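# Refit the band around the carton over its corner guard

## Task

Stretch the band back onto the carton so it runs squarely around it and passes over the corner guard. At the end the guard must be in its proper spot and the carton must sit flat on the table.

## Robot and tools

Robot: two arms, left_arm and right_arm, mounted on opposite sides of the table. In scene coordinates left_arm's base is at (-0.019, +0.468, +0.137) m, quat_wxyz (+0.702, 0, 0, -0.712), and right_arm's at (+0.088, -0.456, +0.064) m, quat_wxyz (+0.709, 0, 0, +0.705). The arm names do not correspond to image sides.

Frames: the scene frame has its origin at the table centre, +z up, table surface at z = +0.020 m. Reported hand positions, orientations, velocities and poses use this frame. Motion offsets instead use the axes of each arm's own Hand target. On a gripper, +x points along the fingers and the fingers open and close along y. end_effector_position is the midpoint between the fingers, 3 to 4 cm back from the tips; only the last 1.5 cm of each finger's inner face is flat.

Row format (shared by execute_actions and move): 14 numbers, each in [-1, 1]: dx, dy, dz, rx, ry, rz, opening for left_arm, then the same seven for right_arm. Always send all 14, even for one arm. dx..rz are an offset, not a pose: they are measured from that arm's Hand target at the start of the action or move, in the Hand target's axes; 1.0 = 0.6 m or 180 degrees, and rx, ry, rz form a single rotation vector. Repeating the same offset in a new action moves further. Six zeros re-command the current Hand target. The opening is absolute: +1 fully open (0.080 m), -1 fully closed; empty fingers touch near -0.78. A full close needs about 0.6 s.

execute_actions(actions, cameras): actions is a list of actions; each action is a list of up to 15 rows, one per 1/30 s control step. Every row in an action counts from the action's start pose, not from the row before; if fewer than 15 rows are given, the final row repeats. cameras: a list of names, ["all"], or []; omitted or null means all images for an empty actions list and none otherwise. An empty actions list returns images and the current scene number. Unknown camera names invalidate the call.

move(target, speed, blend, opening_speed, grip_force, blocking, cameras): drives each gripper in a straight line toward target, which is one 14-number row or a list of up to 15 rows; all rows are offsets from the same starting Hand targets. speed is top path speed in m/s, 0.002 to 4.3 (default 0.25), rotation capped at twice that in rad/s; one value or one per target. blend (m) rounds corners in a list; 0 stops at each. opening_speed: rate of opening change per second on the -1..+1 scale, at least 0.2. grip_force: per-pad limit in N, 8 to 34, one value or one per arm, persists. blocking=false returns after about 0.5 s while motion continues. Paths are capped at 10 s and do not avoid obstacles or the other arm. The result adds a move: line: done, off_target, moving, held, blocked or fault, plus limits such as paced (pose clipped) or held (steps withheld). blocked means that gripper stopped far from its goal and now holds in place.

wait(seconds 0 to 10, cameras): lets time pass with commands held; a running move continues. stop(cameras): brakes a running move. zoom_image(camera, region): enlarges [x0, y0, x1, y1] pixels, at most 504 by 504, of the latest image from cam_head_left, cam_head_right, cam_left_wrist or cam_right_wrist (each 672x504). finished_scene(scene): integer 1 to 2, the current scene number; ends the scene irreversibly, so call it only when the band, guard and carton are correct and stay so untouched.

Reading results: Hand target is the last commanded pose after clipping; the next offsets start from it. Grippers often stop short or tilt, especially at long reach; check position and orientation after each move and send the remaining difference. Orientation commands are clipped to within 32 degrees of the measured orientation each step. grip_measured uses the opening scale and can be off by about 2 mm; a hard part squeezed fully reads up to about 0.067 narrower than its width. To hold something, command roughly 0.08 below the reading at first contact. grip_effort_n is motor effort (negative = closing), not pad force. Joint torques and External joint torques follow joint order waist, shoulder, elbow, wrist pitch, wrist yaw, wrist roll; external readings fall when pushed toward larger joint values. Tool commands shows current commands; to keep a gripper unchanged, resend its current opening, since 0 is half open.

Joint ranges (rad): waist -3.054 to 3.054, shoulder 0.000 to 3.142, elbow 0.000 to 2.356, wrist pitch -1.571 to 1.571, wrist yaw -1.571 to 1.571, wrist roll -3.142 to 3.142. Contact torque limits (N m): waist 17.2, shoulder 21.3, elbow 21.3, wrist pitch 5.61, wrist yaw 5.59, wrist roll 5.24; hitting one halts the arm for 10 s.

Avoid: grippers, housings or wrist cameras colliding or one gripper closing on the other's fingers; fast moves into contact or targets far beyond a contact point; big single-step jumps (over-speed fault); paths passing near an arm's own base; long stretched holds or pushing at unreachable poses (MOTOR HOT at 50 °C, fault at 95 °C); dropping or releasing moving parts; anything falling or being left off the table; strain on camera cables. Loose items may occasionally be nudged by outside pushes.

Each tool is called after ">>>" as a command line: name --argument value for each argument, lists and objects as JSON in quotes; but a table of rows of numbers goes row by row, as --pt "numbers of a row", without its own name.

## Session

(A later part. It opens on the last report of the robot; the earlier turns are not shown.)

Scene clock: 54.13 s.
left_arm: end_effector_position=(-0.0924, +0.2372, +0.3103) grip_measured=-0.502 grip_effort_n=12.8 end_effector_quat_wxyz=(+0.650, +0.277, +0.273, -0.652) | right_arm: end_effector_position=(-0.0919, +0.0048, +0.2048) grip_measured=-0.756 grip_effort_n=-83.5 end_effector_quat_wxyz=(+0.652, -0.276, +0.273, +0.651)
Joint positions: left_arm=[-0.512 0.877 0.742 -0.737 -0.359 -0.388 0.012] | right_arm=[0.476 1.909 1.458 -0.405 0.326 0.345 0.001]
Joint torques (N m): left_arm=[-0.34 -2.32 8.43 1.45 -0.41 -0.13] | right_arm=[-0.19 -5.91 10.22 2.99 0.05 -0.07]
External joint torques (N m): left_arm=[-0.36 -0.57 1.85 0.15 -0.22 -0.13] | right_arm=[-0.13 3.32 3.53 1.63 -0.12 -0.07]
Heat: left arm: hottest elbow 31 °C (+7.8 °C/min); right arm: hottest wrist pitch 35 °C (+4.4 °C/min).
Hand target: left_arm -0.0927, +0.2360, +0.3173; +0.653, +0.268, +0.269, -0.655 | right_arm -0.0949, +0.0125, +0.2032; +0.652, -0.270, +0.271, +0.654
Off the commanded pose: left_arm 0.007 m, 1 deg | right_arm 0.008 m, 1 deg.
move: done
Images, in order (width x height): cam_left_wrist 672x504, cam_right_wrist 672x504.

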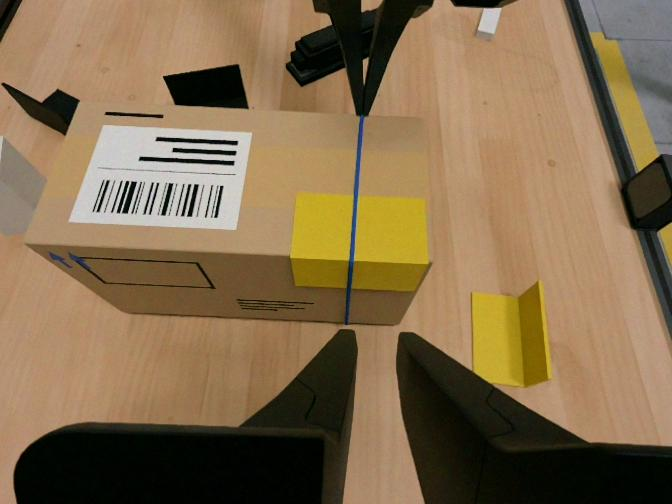

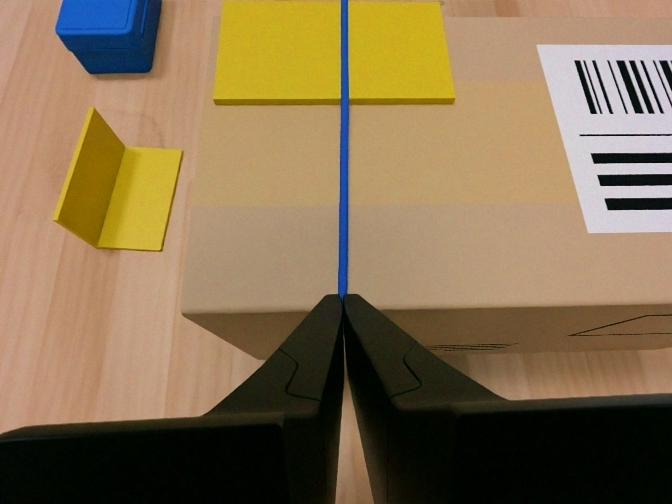

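>>> move --pt "0 0 0 0 0 0 -0.5 0 0 0 0 0 0 -0.4" --pt "0 0 0 0 0 0 -0.5 -0.16 0 0 0 0 0 -0.4" --speed 0.12 --opening_speed 0.6 --cameras '["cam_right_wrist","cam_left_wrist","cam_head_left"]'

>>> zoom_image --camera "cam_right_wrist" --region '[150, 20, 550, 320]'

>>> zoom_image --camera "cam_left_wrist" --region '[150, 80, 500, 350]'

Scene clock: 56.70 s.
left_arm: end_effector_position=(-0.0924, +0.2372, +0.3103) grip_measured=-0.502 grip_effort_n=12.8 end_effector_quat_wxyz=(+0.650, +0.277, +0.273, -0.652) | right_arm: end_effector_position=(-0.0961, -0.0534, +0.2707) grip_measured=-0.403 grip_effort_n=17.4 end_effector_quat_wxyz=(+0.650, -0.271, +0.272, +0.656)
Joint positions: left_arm=[-0.512 0.877 0.742 -0.737 -0.359 -0.388 0.012] | right_arm=[0.56 1.692 1.45 -0.623 0.374 0.41 0.017]
Joint torques (N m): left_arm=[-0.37 -2.24 8.45 1.45 -0.48 -0.09] | right_arm=[0.19 -7.71 7.09 1.43 0.4 0.09]
External joint torques (N m): left_arm=[-0.37 -0.49 1.85 0.14 -0.29 -0.09] | right_arm=[0.22 -0.09 0.39 0.11 0.21 0.09]
Heat: left arm: hottest elbow 32 °C (+8.5 °C/min); right arm: hottest wrist pitch 35 °C (+4.2 °C/min).
Hand target: left_arm -0.0927, +0.2360, +0.3173; +0.653, +0.268, +0.269, -0.655 | right_arm -0.0946, -0.0552, +0.2712; +0.653, -0.270, +0.271, +0.654
Off the commanded pose: left_arm 0.007 m, 1 deg | right_arm 0.002 m, 0 deg.
move: done
Images, in order (width x height): cam_head_left 672x504, cam_left_wrist 672x504, cam_right_wrist 672x504.

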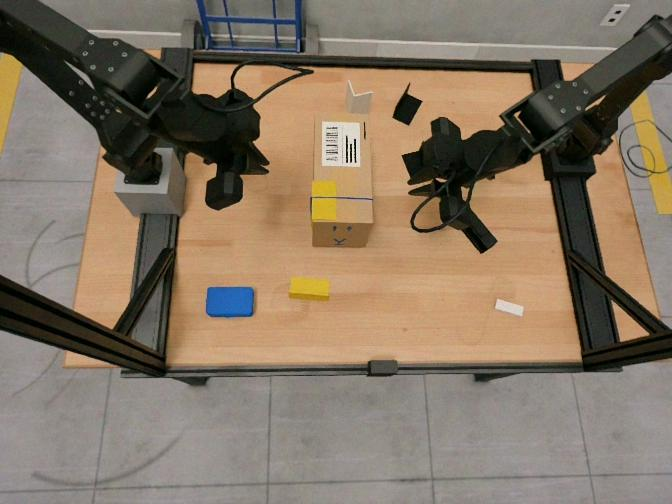

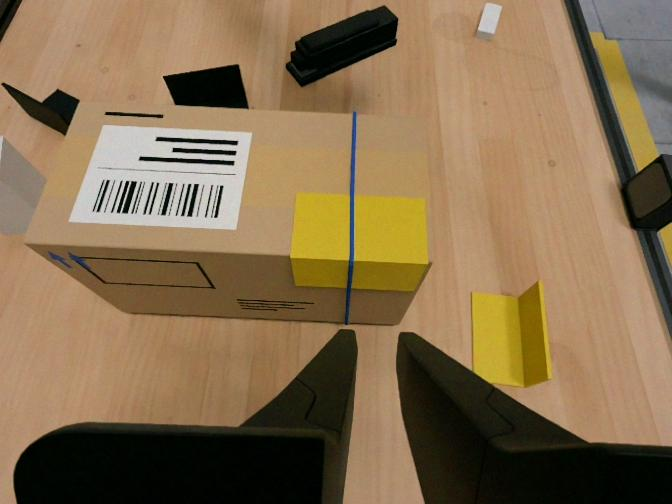

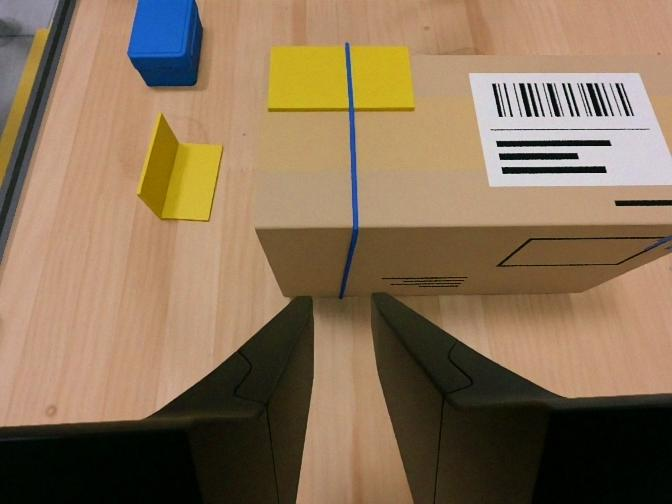

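Scaled by 1.260 from the camera's 672x504 image, which has a finer 960x720 frame.

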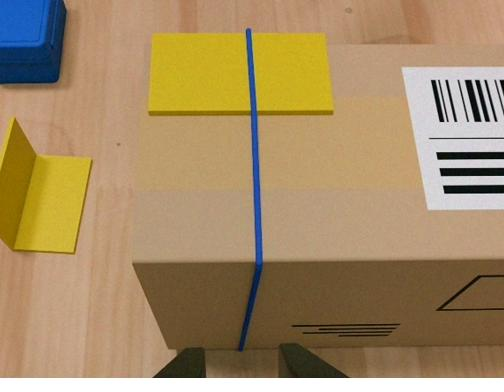

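Scaled by 1.440 from the camera's 672x504 image, which has a finer 960x720 frame.

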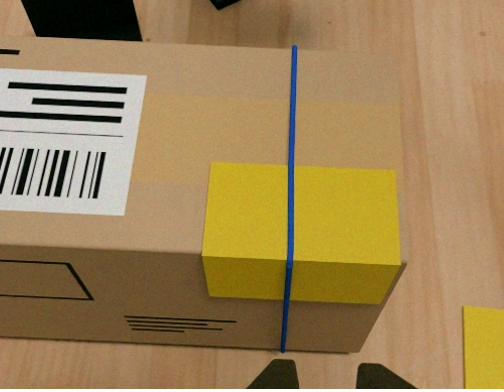

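>>> finished_scene --scene 1

The scene is finished: the task was done.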